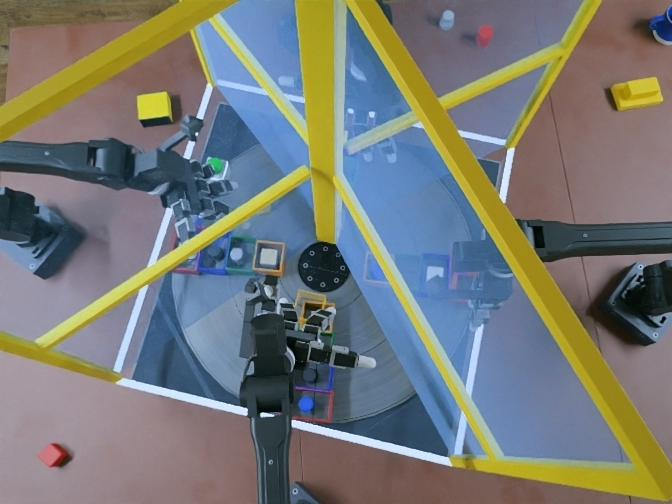

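Scene clock: 2364.40 s.
Joint torques (N m): arm1=[0.21 -14.04 7.84 1.02 -0.17 -0.17] | arm2=[0.79 -8.47 16.1 0.83 0.27 0] | arm3=[1.49 -7.3 6.53 2.32 -0.07 0.02] | arm4=[1.32 -5.54 15.12 1.42 0.11 -0.28]
Motor temperatures (°C): arm1=[27 35 46 30 28 28] | arm2=[28 33 65 30 30 28] | arm3=[28 32 43 27 31 29] | arm4=[32 33 54 30 30 26]
Heat: arm1: hottest joint3_rad 46 °C; arm2: hottest joint3_rad 65 °C; arm3: hottest joint3_rad 43 °C; arm4: hottest joint3_rad 54 °C.
Joint velocities: within noise
arm1.joint_positions: joint1_rad=-0.838 joint2_rad=+1.504 joint3_rad=+1.514 joint4_rad=-1.549 joint5_rad=+0.013 joint6_rad=+0.074 hand_index_mcp=+0.748 hand_index_abd=+0.305 hand_index_pip=+0.570 hand_index_dip=+0.698 hand_middle_mcp=+0.749 hand_middle_abd=-0.305 hand_middle_pip=+0.570 hand_middle_dip=+0.699 hand_ring_mcp=+0.749 hand_ring_abd=-0.402 hand_ring_pip=+0.570 hand_ring_dip=+0.696 hand_thumb_cmc=+0.709 hand_thumb_axl=+0.677 hand_thumb_mcp=+0.221 hand_thumb_ipl=+0.168 hand_current_limit=+0.400 hand_speed=+1.000
arm1.joint_status: all done
arm1.hand_state: goal,goal,goal,goal,goal,goal,goal,goal,goal,goal,goal,goal,goal,goal,goal,goal
arm1.index_mcp_current_ma: 13
arm1.index_abd_current_ma: -2
arm1.index_pip_current_ma: -10
arm1.index_dip_current_ma: -6
arm1.middle_mcp_current_ma: -3
arm1.middle_abd_current_ma: -1
arm1.middle_pip_current_ma: 1
arm1.middle_dip_current_ma: -3
arm1.ring_mcp_current_ma: -11
arm1.ring_abd_current_ma: 14
arm1.ring_pip_current_ma: -6
arm1.ring_dip_current_ma: -4
arm1.thumb_cmc_current_ma: -9
arm1.thumb_axl_current_ma: -11
arm1.thumb_mcp_current_ma: -3
arm1.thumb_ipl_current_ma: 3
arm1.hand_goal_index_mcp: 0.754
arm1.hand_goal_index_abd: 0.300
arm1.hand_goal_index_pip: 0.576
arm1.hand_goal_index_dip: 0.696
arm1.hand_goal_middle_mcp: 0.754
arm1.hand_goal_middle_abd: -0.300
arm1.hand_goal_middle_pip: 0.576
arm1.hand_goal_middle_dip: 0.696
arm1.hand_goal_ring_mcp: 0.754
arm1.hand_goal_ring_abd: -0.420
arm1.hand_goal_ring_pip: 0.576
arm1.hand_goal_ring_dip: 0.696
arm1.hand_goal_thumb_cmc: 0.714
arm1.hand_goal_thumb_axl: 0.678
arm1.hand_goal_thumb_mcp: 0.226
arm1.hand_goal_thumb_ipl: 0.168
arm1.hand: x=-0.0366 y=-0.1239 z=+1.0468 quat_wxyz=(+0.008, +0.657, -0.753, -0.012)
arm1.hand_target: x=-0.0398 y=-0.1250 z=+1.0550 quat_wxyz=(+0.019, +0.660, -0.751, -0.021)
arm1.hand_status: not commanded
arm2.joint_positions: joint1_rad=-0.443 joint2_rad=+1.336 joint3_rad=+1.376 joint4_rad=-1.269 joint5_rad=+0.199 joint6_rad=+0.395 hand_index_mcp=+0.763 hand_index_abd=+0.306 hand_index_pip=+0.580 hand_index_dip=+0.698 hand_middle_mcp=+0.765 hand_middle_abd=-0.306 hand_middle_pip=+0.581 hand_middle_dip=+0.696 hand_ring_mcp=+0.760 hand_ring_abd=-0.403 hand_ring_pip=+0.577 hand_ring_dip=+0.696 hand_thumb_cmc=+0.719 hand_thumb_axl=+0.677 hand_thumb_mcp=+0.221 hand_thumb_ipl=+0.168 hand_current_limit=+0.400 hand_speed=+1.000
arm2.joint_status: not commanded
arm2.hand_state: goal,goal,goal,goal,goal,goal,goal,goal,goal,goal,goal,goal,goal,goal,goal,goal
arm2.index_mcp_current_ma: 4
arm2.index_abd_current_ma: -3
arm2.index_pip_current_ma: 14
arm2.index_dip_current_ma: 7
arm2.middle_mcp_current_ma: 22
arm2.middle_abd_current_ma: 2
arm2.middle_pip_current_ma: 11
arm2.middle_dip_current_ma: 1
arm2.ring_mcp_current_ma: 7
arm2.ring_abd_current_ma: 32
arm2.ring_pip_current_ma: -5
arm2.ring_dip_current_ma: -10
arm2.thumb_cmc_current_ma: 7
arm2.thumb_axl_current_ma: 1
arm2.thumb_mcp_current_ma: -27
arm2.thumb_ipl_current_ma: 8
arm2.hand_goal_index_mcp: 0.754
arm2.hand_goal_index_abd: 0.300
arm2.hand_goal_index_pip: 0.576
arm2.hand_goal_index_dip: 0.696
arm2.hand_goal_middle_mcp: 0.754
arm2.hand_goal_middle_abd: -0.300
arm2.hand_goal_middle_pip: 0.576
arm2.hand_goal_middle_dip: 0.696
arm2.hand_goal_ring_mcp: 0.754
arm2.hand_goal_ring_abd: -0.420
arm2.hand_goal_ring_pip: 0.576
arm2.hand_goal_ring_dip: 0.696
arm2.hand_goal_thumb_cmc: 0.714
arm2.hand_goal_thumb_axl: 0.678
arm2.hand_goal_thumb_mcp: 0.226
arm2.hand_goal_thumb_ipl: 0.168
arm2.hand: x=-0.2235 y=+0.1212 z=+1.1386 quat_wxyz=(+0.189, +0.978, -0.081, -0.030)
arm2.hand_target: x=-0.2158 y=+0.1127 z=+1.1698 quat_wxyz=(+0.216, +0.973, -0.085, -0.018)
arm2.hand_status: not commanded
arm3.joint_positions: joint1_rad=-0.944 joint2_rad=+1.223 joint3_rad=+1.053 joint4_rad=-0.763 joint5_rad=-0.141 joint6_rad=-0.225 hand_index_mcp=+0.763 hand_index_abd=+0.303 hand_index_pip=+0.578 hand_index_dip=+0.686 hand_middle_mcp=+0.781 hand_middle_abd=-0.299 hand_middle_pip=+0.587 hand_middle_dip=+0.708 hand_ring_mcp=+1.000 hand_ring_abd=-0.492 hand_ring_pip=+0.670 hand_ring_dip=+0.756 hand_thumb_cmc=+0.724 hand_thumb_axl=+0.677 hand_thumb_mcp=+0.218 hand_thumb_ipl=+0.168 hand_current_limit=+0.400 hand_speed=+1.000
arm3.joint_status: not commanded
arm3.hand_state: goal,goal,goal,goal,blocked,goal,goal,goal,goal,blocked,blocked,blocked,goal,goal,goal,goal
arm3.index_mcp_current_ma: -9
arm3.index_abd_current_ma: -8
arm3.index_pip_current_ma: 9
arm3.index_dip_current_ma: -19
arm3.middle_mcp_current_ma: 2
arm3.middle_abd_current_ma: 12
arm3.middle_pip_current_ma: -9
arm3.middle_dip_current_ma: 13
arm3.ring_mcp_current_ma: -1
arm3.ring_abd_current_ma: -8
arm3.ring_pip_current_ma: 39
arm3.ring_dip_current_ma: 10
arm3.thumb_cmc_current_ma: 7
arm3.thumb_axl_current_ma: 2
arm3.thumb_mcp_current_ma: -8
arm3.thumb_ipl_current_ma: -4
arm3.hand_goal_index_mcp: 0.756
arm3.hand_goal_index_abd: 0.300
arm3.hand_goal_index_pip: 0.576
arm3.hand_goal_index_dip: 0.696
arm3.hand_goal_middle_mcp: 0.754
arm3.hand_goal_middle_abd: -0.300
arm3.hand_goal_middle_pip: 0.576
arm3.hand_goal_middle_dip: 0.696
arm3.hand_goal_ring_mcp: 1.000
arm3.hand_goal_ring_abd: -0.420
arm3.hand_goal_ring_pip: 0.576
arm3.hand_goal_ring_dip: 0.696
arm3.hand_goal_thumb_cmc: 0.714
arm3.hand_goal_thumb_axl: 0.678
arm3.hand_goal_thumb_mcp: 0.226
arm3.hand_goal_thumb_ipl: 0.168
arm3.hand: x=-0.4675 y=+0.0788 z=+1.0915 quat_wxyz=(+0.209, +0.602, +0.732, +0.243)
arm3.hand_target: x=-0.4671 y=+0.0828 z=+1.0634 quat_wxyz=(+0.191, +0.607, +0.736, +0.232)
arm3.hand_status: not commanded
arm4.joint_positions: joint1_rad=-0.809 joint2_rad=+1.014 joint3_rad=+1.022 joint4_rad=-0.970 joint5_rad=+0.106 joint6_rad=+0.158 hand_index_mcp=+0.767 hand_index_abd=+0.307 hand_index_pip=+0.580 hand_index_dip=+0.696 hand_middle_mcp=+0.762 hand_middle_abd=-0.308 hand_middle_pip=+0.582 hand_middle_dip=+0.698 hand_ring_mcp=-0.154 hand_ring_abd=-0.002 hand_ring_pip=-0.289 hand_ring_dip=-0.001 hand_thumb_cmc=+0.725 hand_thumb_axl=+0.677 hand_thumb_mcp=+0.219 hand_thumb_ipl=+0.168 hand_current_limit=+0.400 hand_speed=+1.000
arm4.joint_status: not commanded
arm4.hand_state: goal,goal,goal,goal,goal,goal,goal,goal,blocked,goal,goal,goal,goal,goal,goal,goal
arm4.index_mcp_current_ma: -1
arm4.index_abd_current_ma: -6
arm4.index_pip_current_ma: -16
arm4.index_dip_current_ma: 0
arm4.middle_mcp_current_ma: 6
arm4.middle_abd_current_ma: 4
arm4.middle_pip_current_ma: -3
arm4.middle_dip_current_ma: -9
arm4.ring_mcp_current_ma: 30
arm4.ring_abd_current_ma: 7
arm4.ring_pip_current_ma: -6
arm4.ring_dip_current_ma: 9
arm4.thumb_cmc_current_ma: -11
arm4.thumb_axl_current_ma: 1
arm4.thumb_mcp_current_ma: 6
arm4.thumb_ipl_current_ma: -7
arm4.hand_goal_index_mcp: 0.754
arm4.hand_goal_index_abd: 0.300
arm4.hand_goal_index_pip: 0.576
arm4.hand_goal_index_dip: 0.696
arm4.hand_goal_middle_mcp: 0.754
arm4.hand_goal_middle_abd: -0.300
arm4.hand_goal_middle_pip: 0.576
arm4.hand_goal_middle_dip: 0.696
arm4.hand_goal_ring_mcp: -0.200
arm4.hand_goal_ring_abd: 0.000
arm4.hand_goal_ring_pip: -0.300
arm4.hand_goal_ring_dip: 0.000
arm4.hand_goal_thumb_cmc: 0.714
arm4.hand_goal_thumb_axl: 0.678
arm4.hand_goal_thumb_mcp: 0.226
arm4.hand_goal_thumb_ipl: 0.168
arm4.hand: x=-0.3362 y=-0.1894 z=+1.1373 quat_wxyz=(+0.034, +0.096, +0.948, +0.301)
arm4.hand_target: x=-0.3307 y=-0.1836 z=+1.1697 quat_wxyz=(+0.034, +0.099, +0.940, +0.324)
arm4.hand_status: not commanded
wait: 4.00 s; at rest by 0.27 s
arm1_cam_wrist: T_world_to_cam=[[-0.46739, 0.88374, 0.0237, 0.10243], [0.60243, 0.29876, 0.74015, -0.76882], [0.64701, 0.36021, -0.67203, 0.89354]] pos_world=[-0.06709, -0.18269, 1.1671]
arm2_cam_wrist: T_world_to_cam=[[-0.86272, -0.41675, 0.28642, -0.44217], [-0.25196, 0.84535, 0.47107, -0.74177], [-0.43844, 0.33423, -0.8343, 0.94139]] pos_world=[-0.15562, 0.12813, 1.26148]

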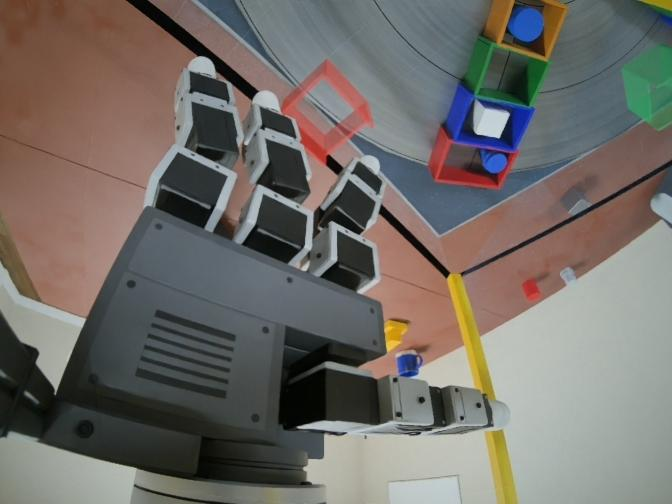

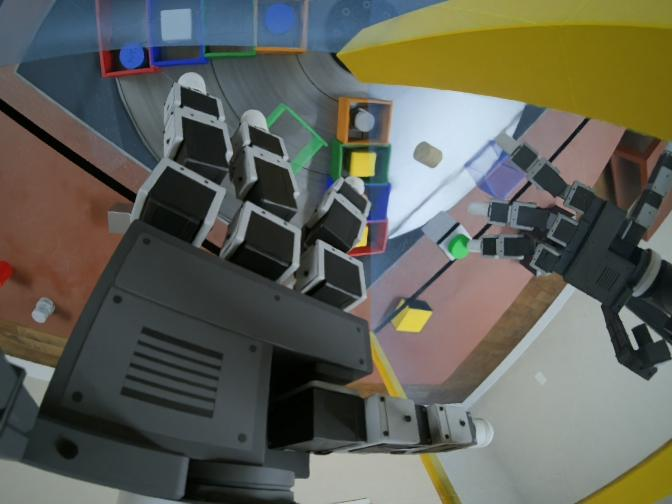

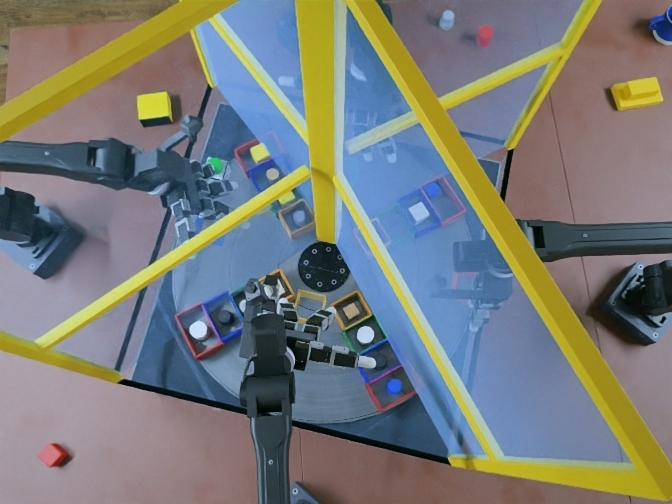

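Scaled by 3.150 from the camera's image (finer frame: 960x720).

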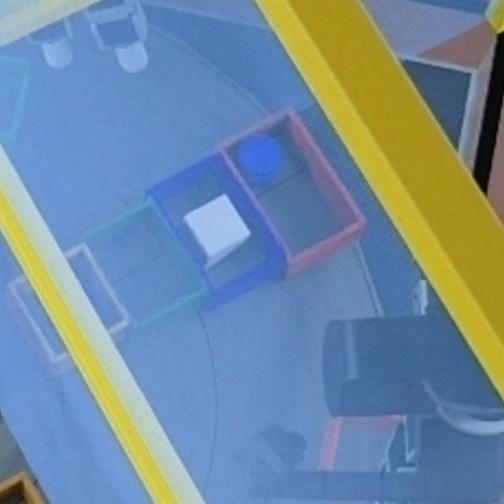

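Scene clock: 2365.90 s.
Joint torques (N m): arm1=[0.15 -13.86 10.32 -0.06 -0.03 -0.16] | arm2=[1.14 -8.88 15.82 0.79 0.29 0.01] | arm3=[1.55 -9.35 12.07 1.22 -0.12 0.01] | arm4=[1.38 -5.48 15.15 1.43 0.11 -0.27]
Motor temperatures (°C): arm1=[27 35 46 30 28 28] | arm2=[28 33 65 30 30 28] | arm3=[28 32 43 27 31 29] | arm4=[32 33 54 30 30 26]
Heat: arm1: hottest joint3_rad 46 °C; arm2: hottest joint3_rad 65 °C; arm3: hottest joint3_rad 43 °C; arm4: hottest joint3_rad 54 °C.
move: arm1 off_target; arm3 off_target
Joint velocities: within noise
arm1.joint_positions: joint1_rad=-0.838 joint2_rad=+1.496 joint3_rad=+1.678 joint4_rad=-1.679 joint5_rad=+0.013 joint6_rad=+0.074 hand_index_mcp=+0.748 hand_index_abd=+0.305 hand_index_pip=+0.570 hand_index_dip=+0.698 hand_middle_mcp=+0.749 hand_middle_abd=-0.305 hand_middle_pip=+0.570 hand_middle_dip=+0.699 hand_ring_mcp=+0.749 hand_ring_abd=-0.402 hand_ring_pip=+0.570 hand_ring_dip=+0.696 hand_thumb_cmc=+0.709 hand_thumb_axl=+0.677 hand_thumb_mcp=+0.221 hand_thumb_ipl=+0.168 hand_current_limit=+0.400 hand_speed=+1.000
arm1.joint_status: not commanded
arm1.hand_state: goal,goal,goal,goal,goal,goal,goal,goal,goal,goal,goal,goal,goal,goal,goal,goal
arm1.index_mcp_current_ma: 3
arm1.index_abd_current_ma: 3
arm1.index_pip_current_ma: -9
arm1.index_dip_current_ma: -3
arm1.middle_mcp_current_ma: -3
arm1.middle_abd_current_ma: -3
arm1.middle_pip_current_ma: 0
arm1.middle_dip_current_ma: -1
arm1.ring_mcp_current_ma: -7
arm1.ring_abd_current_ma: 14
arm1.ring_pip_current_ma: -4
arm1.ring_dip_current_ma: -5
arm1.thumb_cmc_current_ma: -13
arm1.thumb_axl_current_ma: -9
arm1.thumb_mcp_current_ma: -5
arm1.thumb_ipl_current_ma: 2
arm1.hand_goal_index_mcp: 0.754
arm1.hand_goal_index_abd: 0.300
arm1.hand_goal_index_pip: 0.576
arm1.hand_goal_index_dip: 0.696
arm1.hand_goal_middle_mcp: 0.754
arm1.hand_goal_middle_abd: -0.300
arm1.hand_goal_middle_pip: 0.576
arm1.hand_goal_middle_dip: 0.696
arm1.hand_goal_ring_mcp: 0.754
arm1.hand_goal_ring_abd: -0.420
arm1.hand_goal_ring_pip: 0.576
arm1.hand_goal_ring_dip: 0.696
arm1.hand_goal_thumb_cmc: 0.714
arm1.hand_goal_thumb_axl: 0.678
arm1.hand_goal_thumb_mcp: 0.226
arm1.hand_goal_thumb_ipl: 0.168
arm1.hand: x=-0.0378 y=-0.1234 z=+1.1161 quat_wxyz=(+0.023, +0.657, -0.753, -0.027)
arm1.hand_target: x=-0.0393 y=-0.1250 z=+1.1394 quat_wxyz=(+0.036, +0.659, -0.750, -0.040)
arm1.hand_status: off_target (0.024 m and 0.9 deg from the pose sent, 0.093 m and 1.7 deg at the start; a joint's target at an end of its range on 27 of 45 steps)
arm2, arm4: as last shown
arm2.index_mcp_current_ma: 16
arm2.index_abd_current_ma: 2
arm2.index_pip_current_ma: 16
arm2.index_dip_current_ma: 12
arm2.middle_mcp_current_ma: 20
arm2.middle_abd_current_ma: -9
arm2.middle_pip_current_ma: 8
arm2.middle_dip_current_ma: -3
arm2.ring_mcp_current_ma: 19
arm2.ring_abd_current_ma: 25
arm2.thumb_cmc_current_ma: 15
arm2.thumb_axl_current_ma: -3
arm2.thumb_mcp_current_ma: -18
arm2.thumb_ipl_current_ma: -10
arm3.joint_positions: joint1_rad=-0.944 joint2_rad=+1.222 joint3_rad=+1.268 joint4_rad=-1.047 joint5_rad=-0.139 joint6_rad=-0.221 hand_index_mcp=+0.763 hand_index_abd=+0.303 hand_index_pip=+0.577 hand_index_dip=+0.686 hand_middle_mcp=+0.781 hand_middle_abd=-0.299 hand_middle_pip=+0.587 hand_middle_dip=+0.708 hand_ring_mcp=+1.000 hand_ring_abd=-0.424 hand_ring_pip=+0.589 hand_ring_dip=+0.708 hand_thumb_cmc=+0.724 hand_thumb_axl=+0.677 hand_thumb_mcp=+0.218 hand_thumb_ipl=+0.168 hand_current_limit=+0.400 hand_speed=+1.000
arm3.joint_status: not commanded
arm3.hand_state: goal,goal,goal,goal,blocked,goal,goal,goal,goal,goal,goal,goal,goal,goal,goal,goal
arm3.index_mcp_current_ma: -5
arm3.index_abd_current_ma: -9
arm3.index_pip_current_ma: 6
arm3.index_dip_current_ma: -2
arm3.middle_mcp_current_ma: -3
arm3.middle_abd_current_ma: 2
arm3.middle_pip_current_ma: 4
arm3.middle_dip_current_ma: 19
arm3.ring_mcp_current_ma: -6
arm3.ring_abd_current_ma: -5
arm3.ring_pip_current_ma: 7
arm3.ring_dip_current_ma: 8
arm3.thumb_cmc_current_ma: 6
arm3.thumb_axl_current_ma: 2
arm3.thumb_mcp_current_ma: -1
arm3.thumb_ipl_current_ma: 0
arm3.hand_goal_index_mcp: 0.756
arm3.hand_goal_index_abd: 0.300
arm3.hand_goal_index_pip: 0.576
arm3.hand_goal_index_dip: 0.696
arm3.hand_goal_middle_mcp: 0.754
arm3.hand_goal_middle_abd: -0.300
arm3.hand_goal_middle_pip: 0.576
arm3.hand_goal_middle_dip: 0.696
arm3.hand_goal_ring_mcp: 1.000
arm3.hand_goal_ring_abd: -0.420
arm3.hand_goal_ring_pip: 0.576
arm3.hand_goal_ring_dip: 0.696
arm3.hand_goal_thumb_cmc: 0.714
arm3.hand_goal_thumb_axl: 0.678
arm3.hand_goal_thumb_mcp: 0.226
arm3.hand_goal_thumb_ipl: 0.168
arm3.hand: x=-0.4729 y=+0.0781 z=+1.1588 quat_wxyz=(+0.182, +0.611, +0.737, +0.223)
arm3.hand_target: x=-0.4668 y=+0.0829 z=+1.1798 quat_wxyz=(+0.191, +0.607, +0.736, +0.232)
arm3.hand_status: off_target (0.023 m and 1.5 deg from the pose sent, 0.089 m and 2.5 deg at the start)
arm4.index_mcp_current_ma: -4
arm4.index_pip_current_ma: -5
arm4.middle_mcp_current_ma: 2
arm4.middle_abd_current_ma: 8
arm4.middle_pip_current_ma: 6
arm4.middle_dip_current_ma: -7
arm4.ring_mcp_current_ma: 25
arm4.ring_pip_current_ma: -9
arm4.ring_dip_current_ma: -4
arm4.thumb_cmc_current_ma: -7
arm4.thumb_axl_current_ma: 2
arm4.thumb_mcp_current_ma: -3
arm4.thumb_ipl_current_ma: -9
arm1_cam_wrist: T_world_to_cam=[[-0.46568, 0.88379, 0.04539, 0.0756], [0.63273, 0.29666, 0.7153, -0.79103], [0.6187, 0.36182, -0.69735, 0.96799]] pos_world=[-0.06319, -0.18239, 1.23741]

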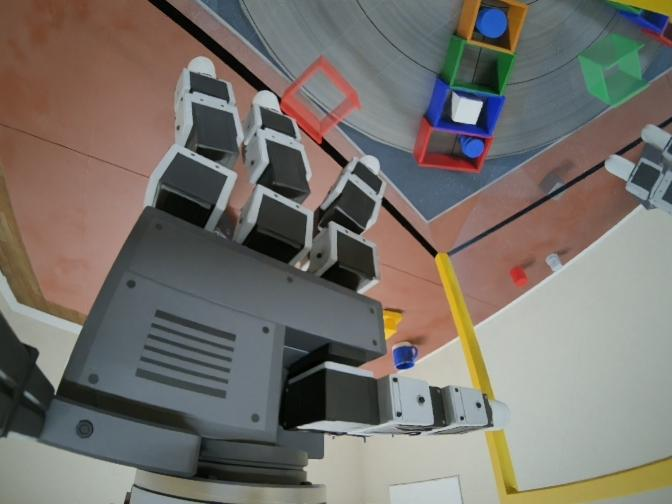

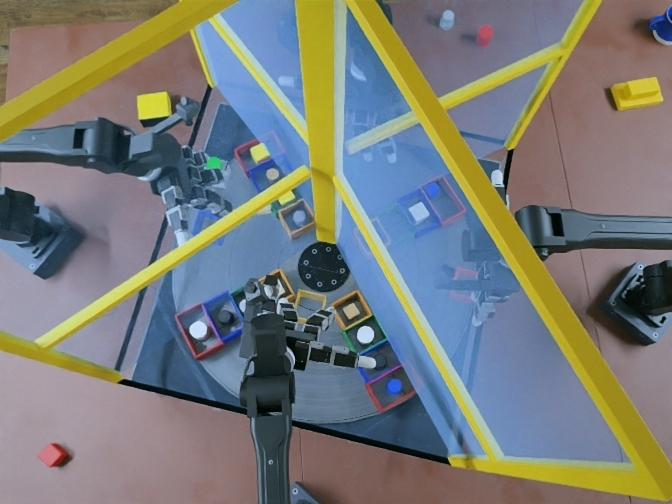

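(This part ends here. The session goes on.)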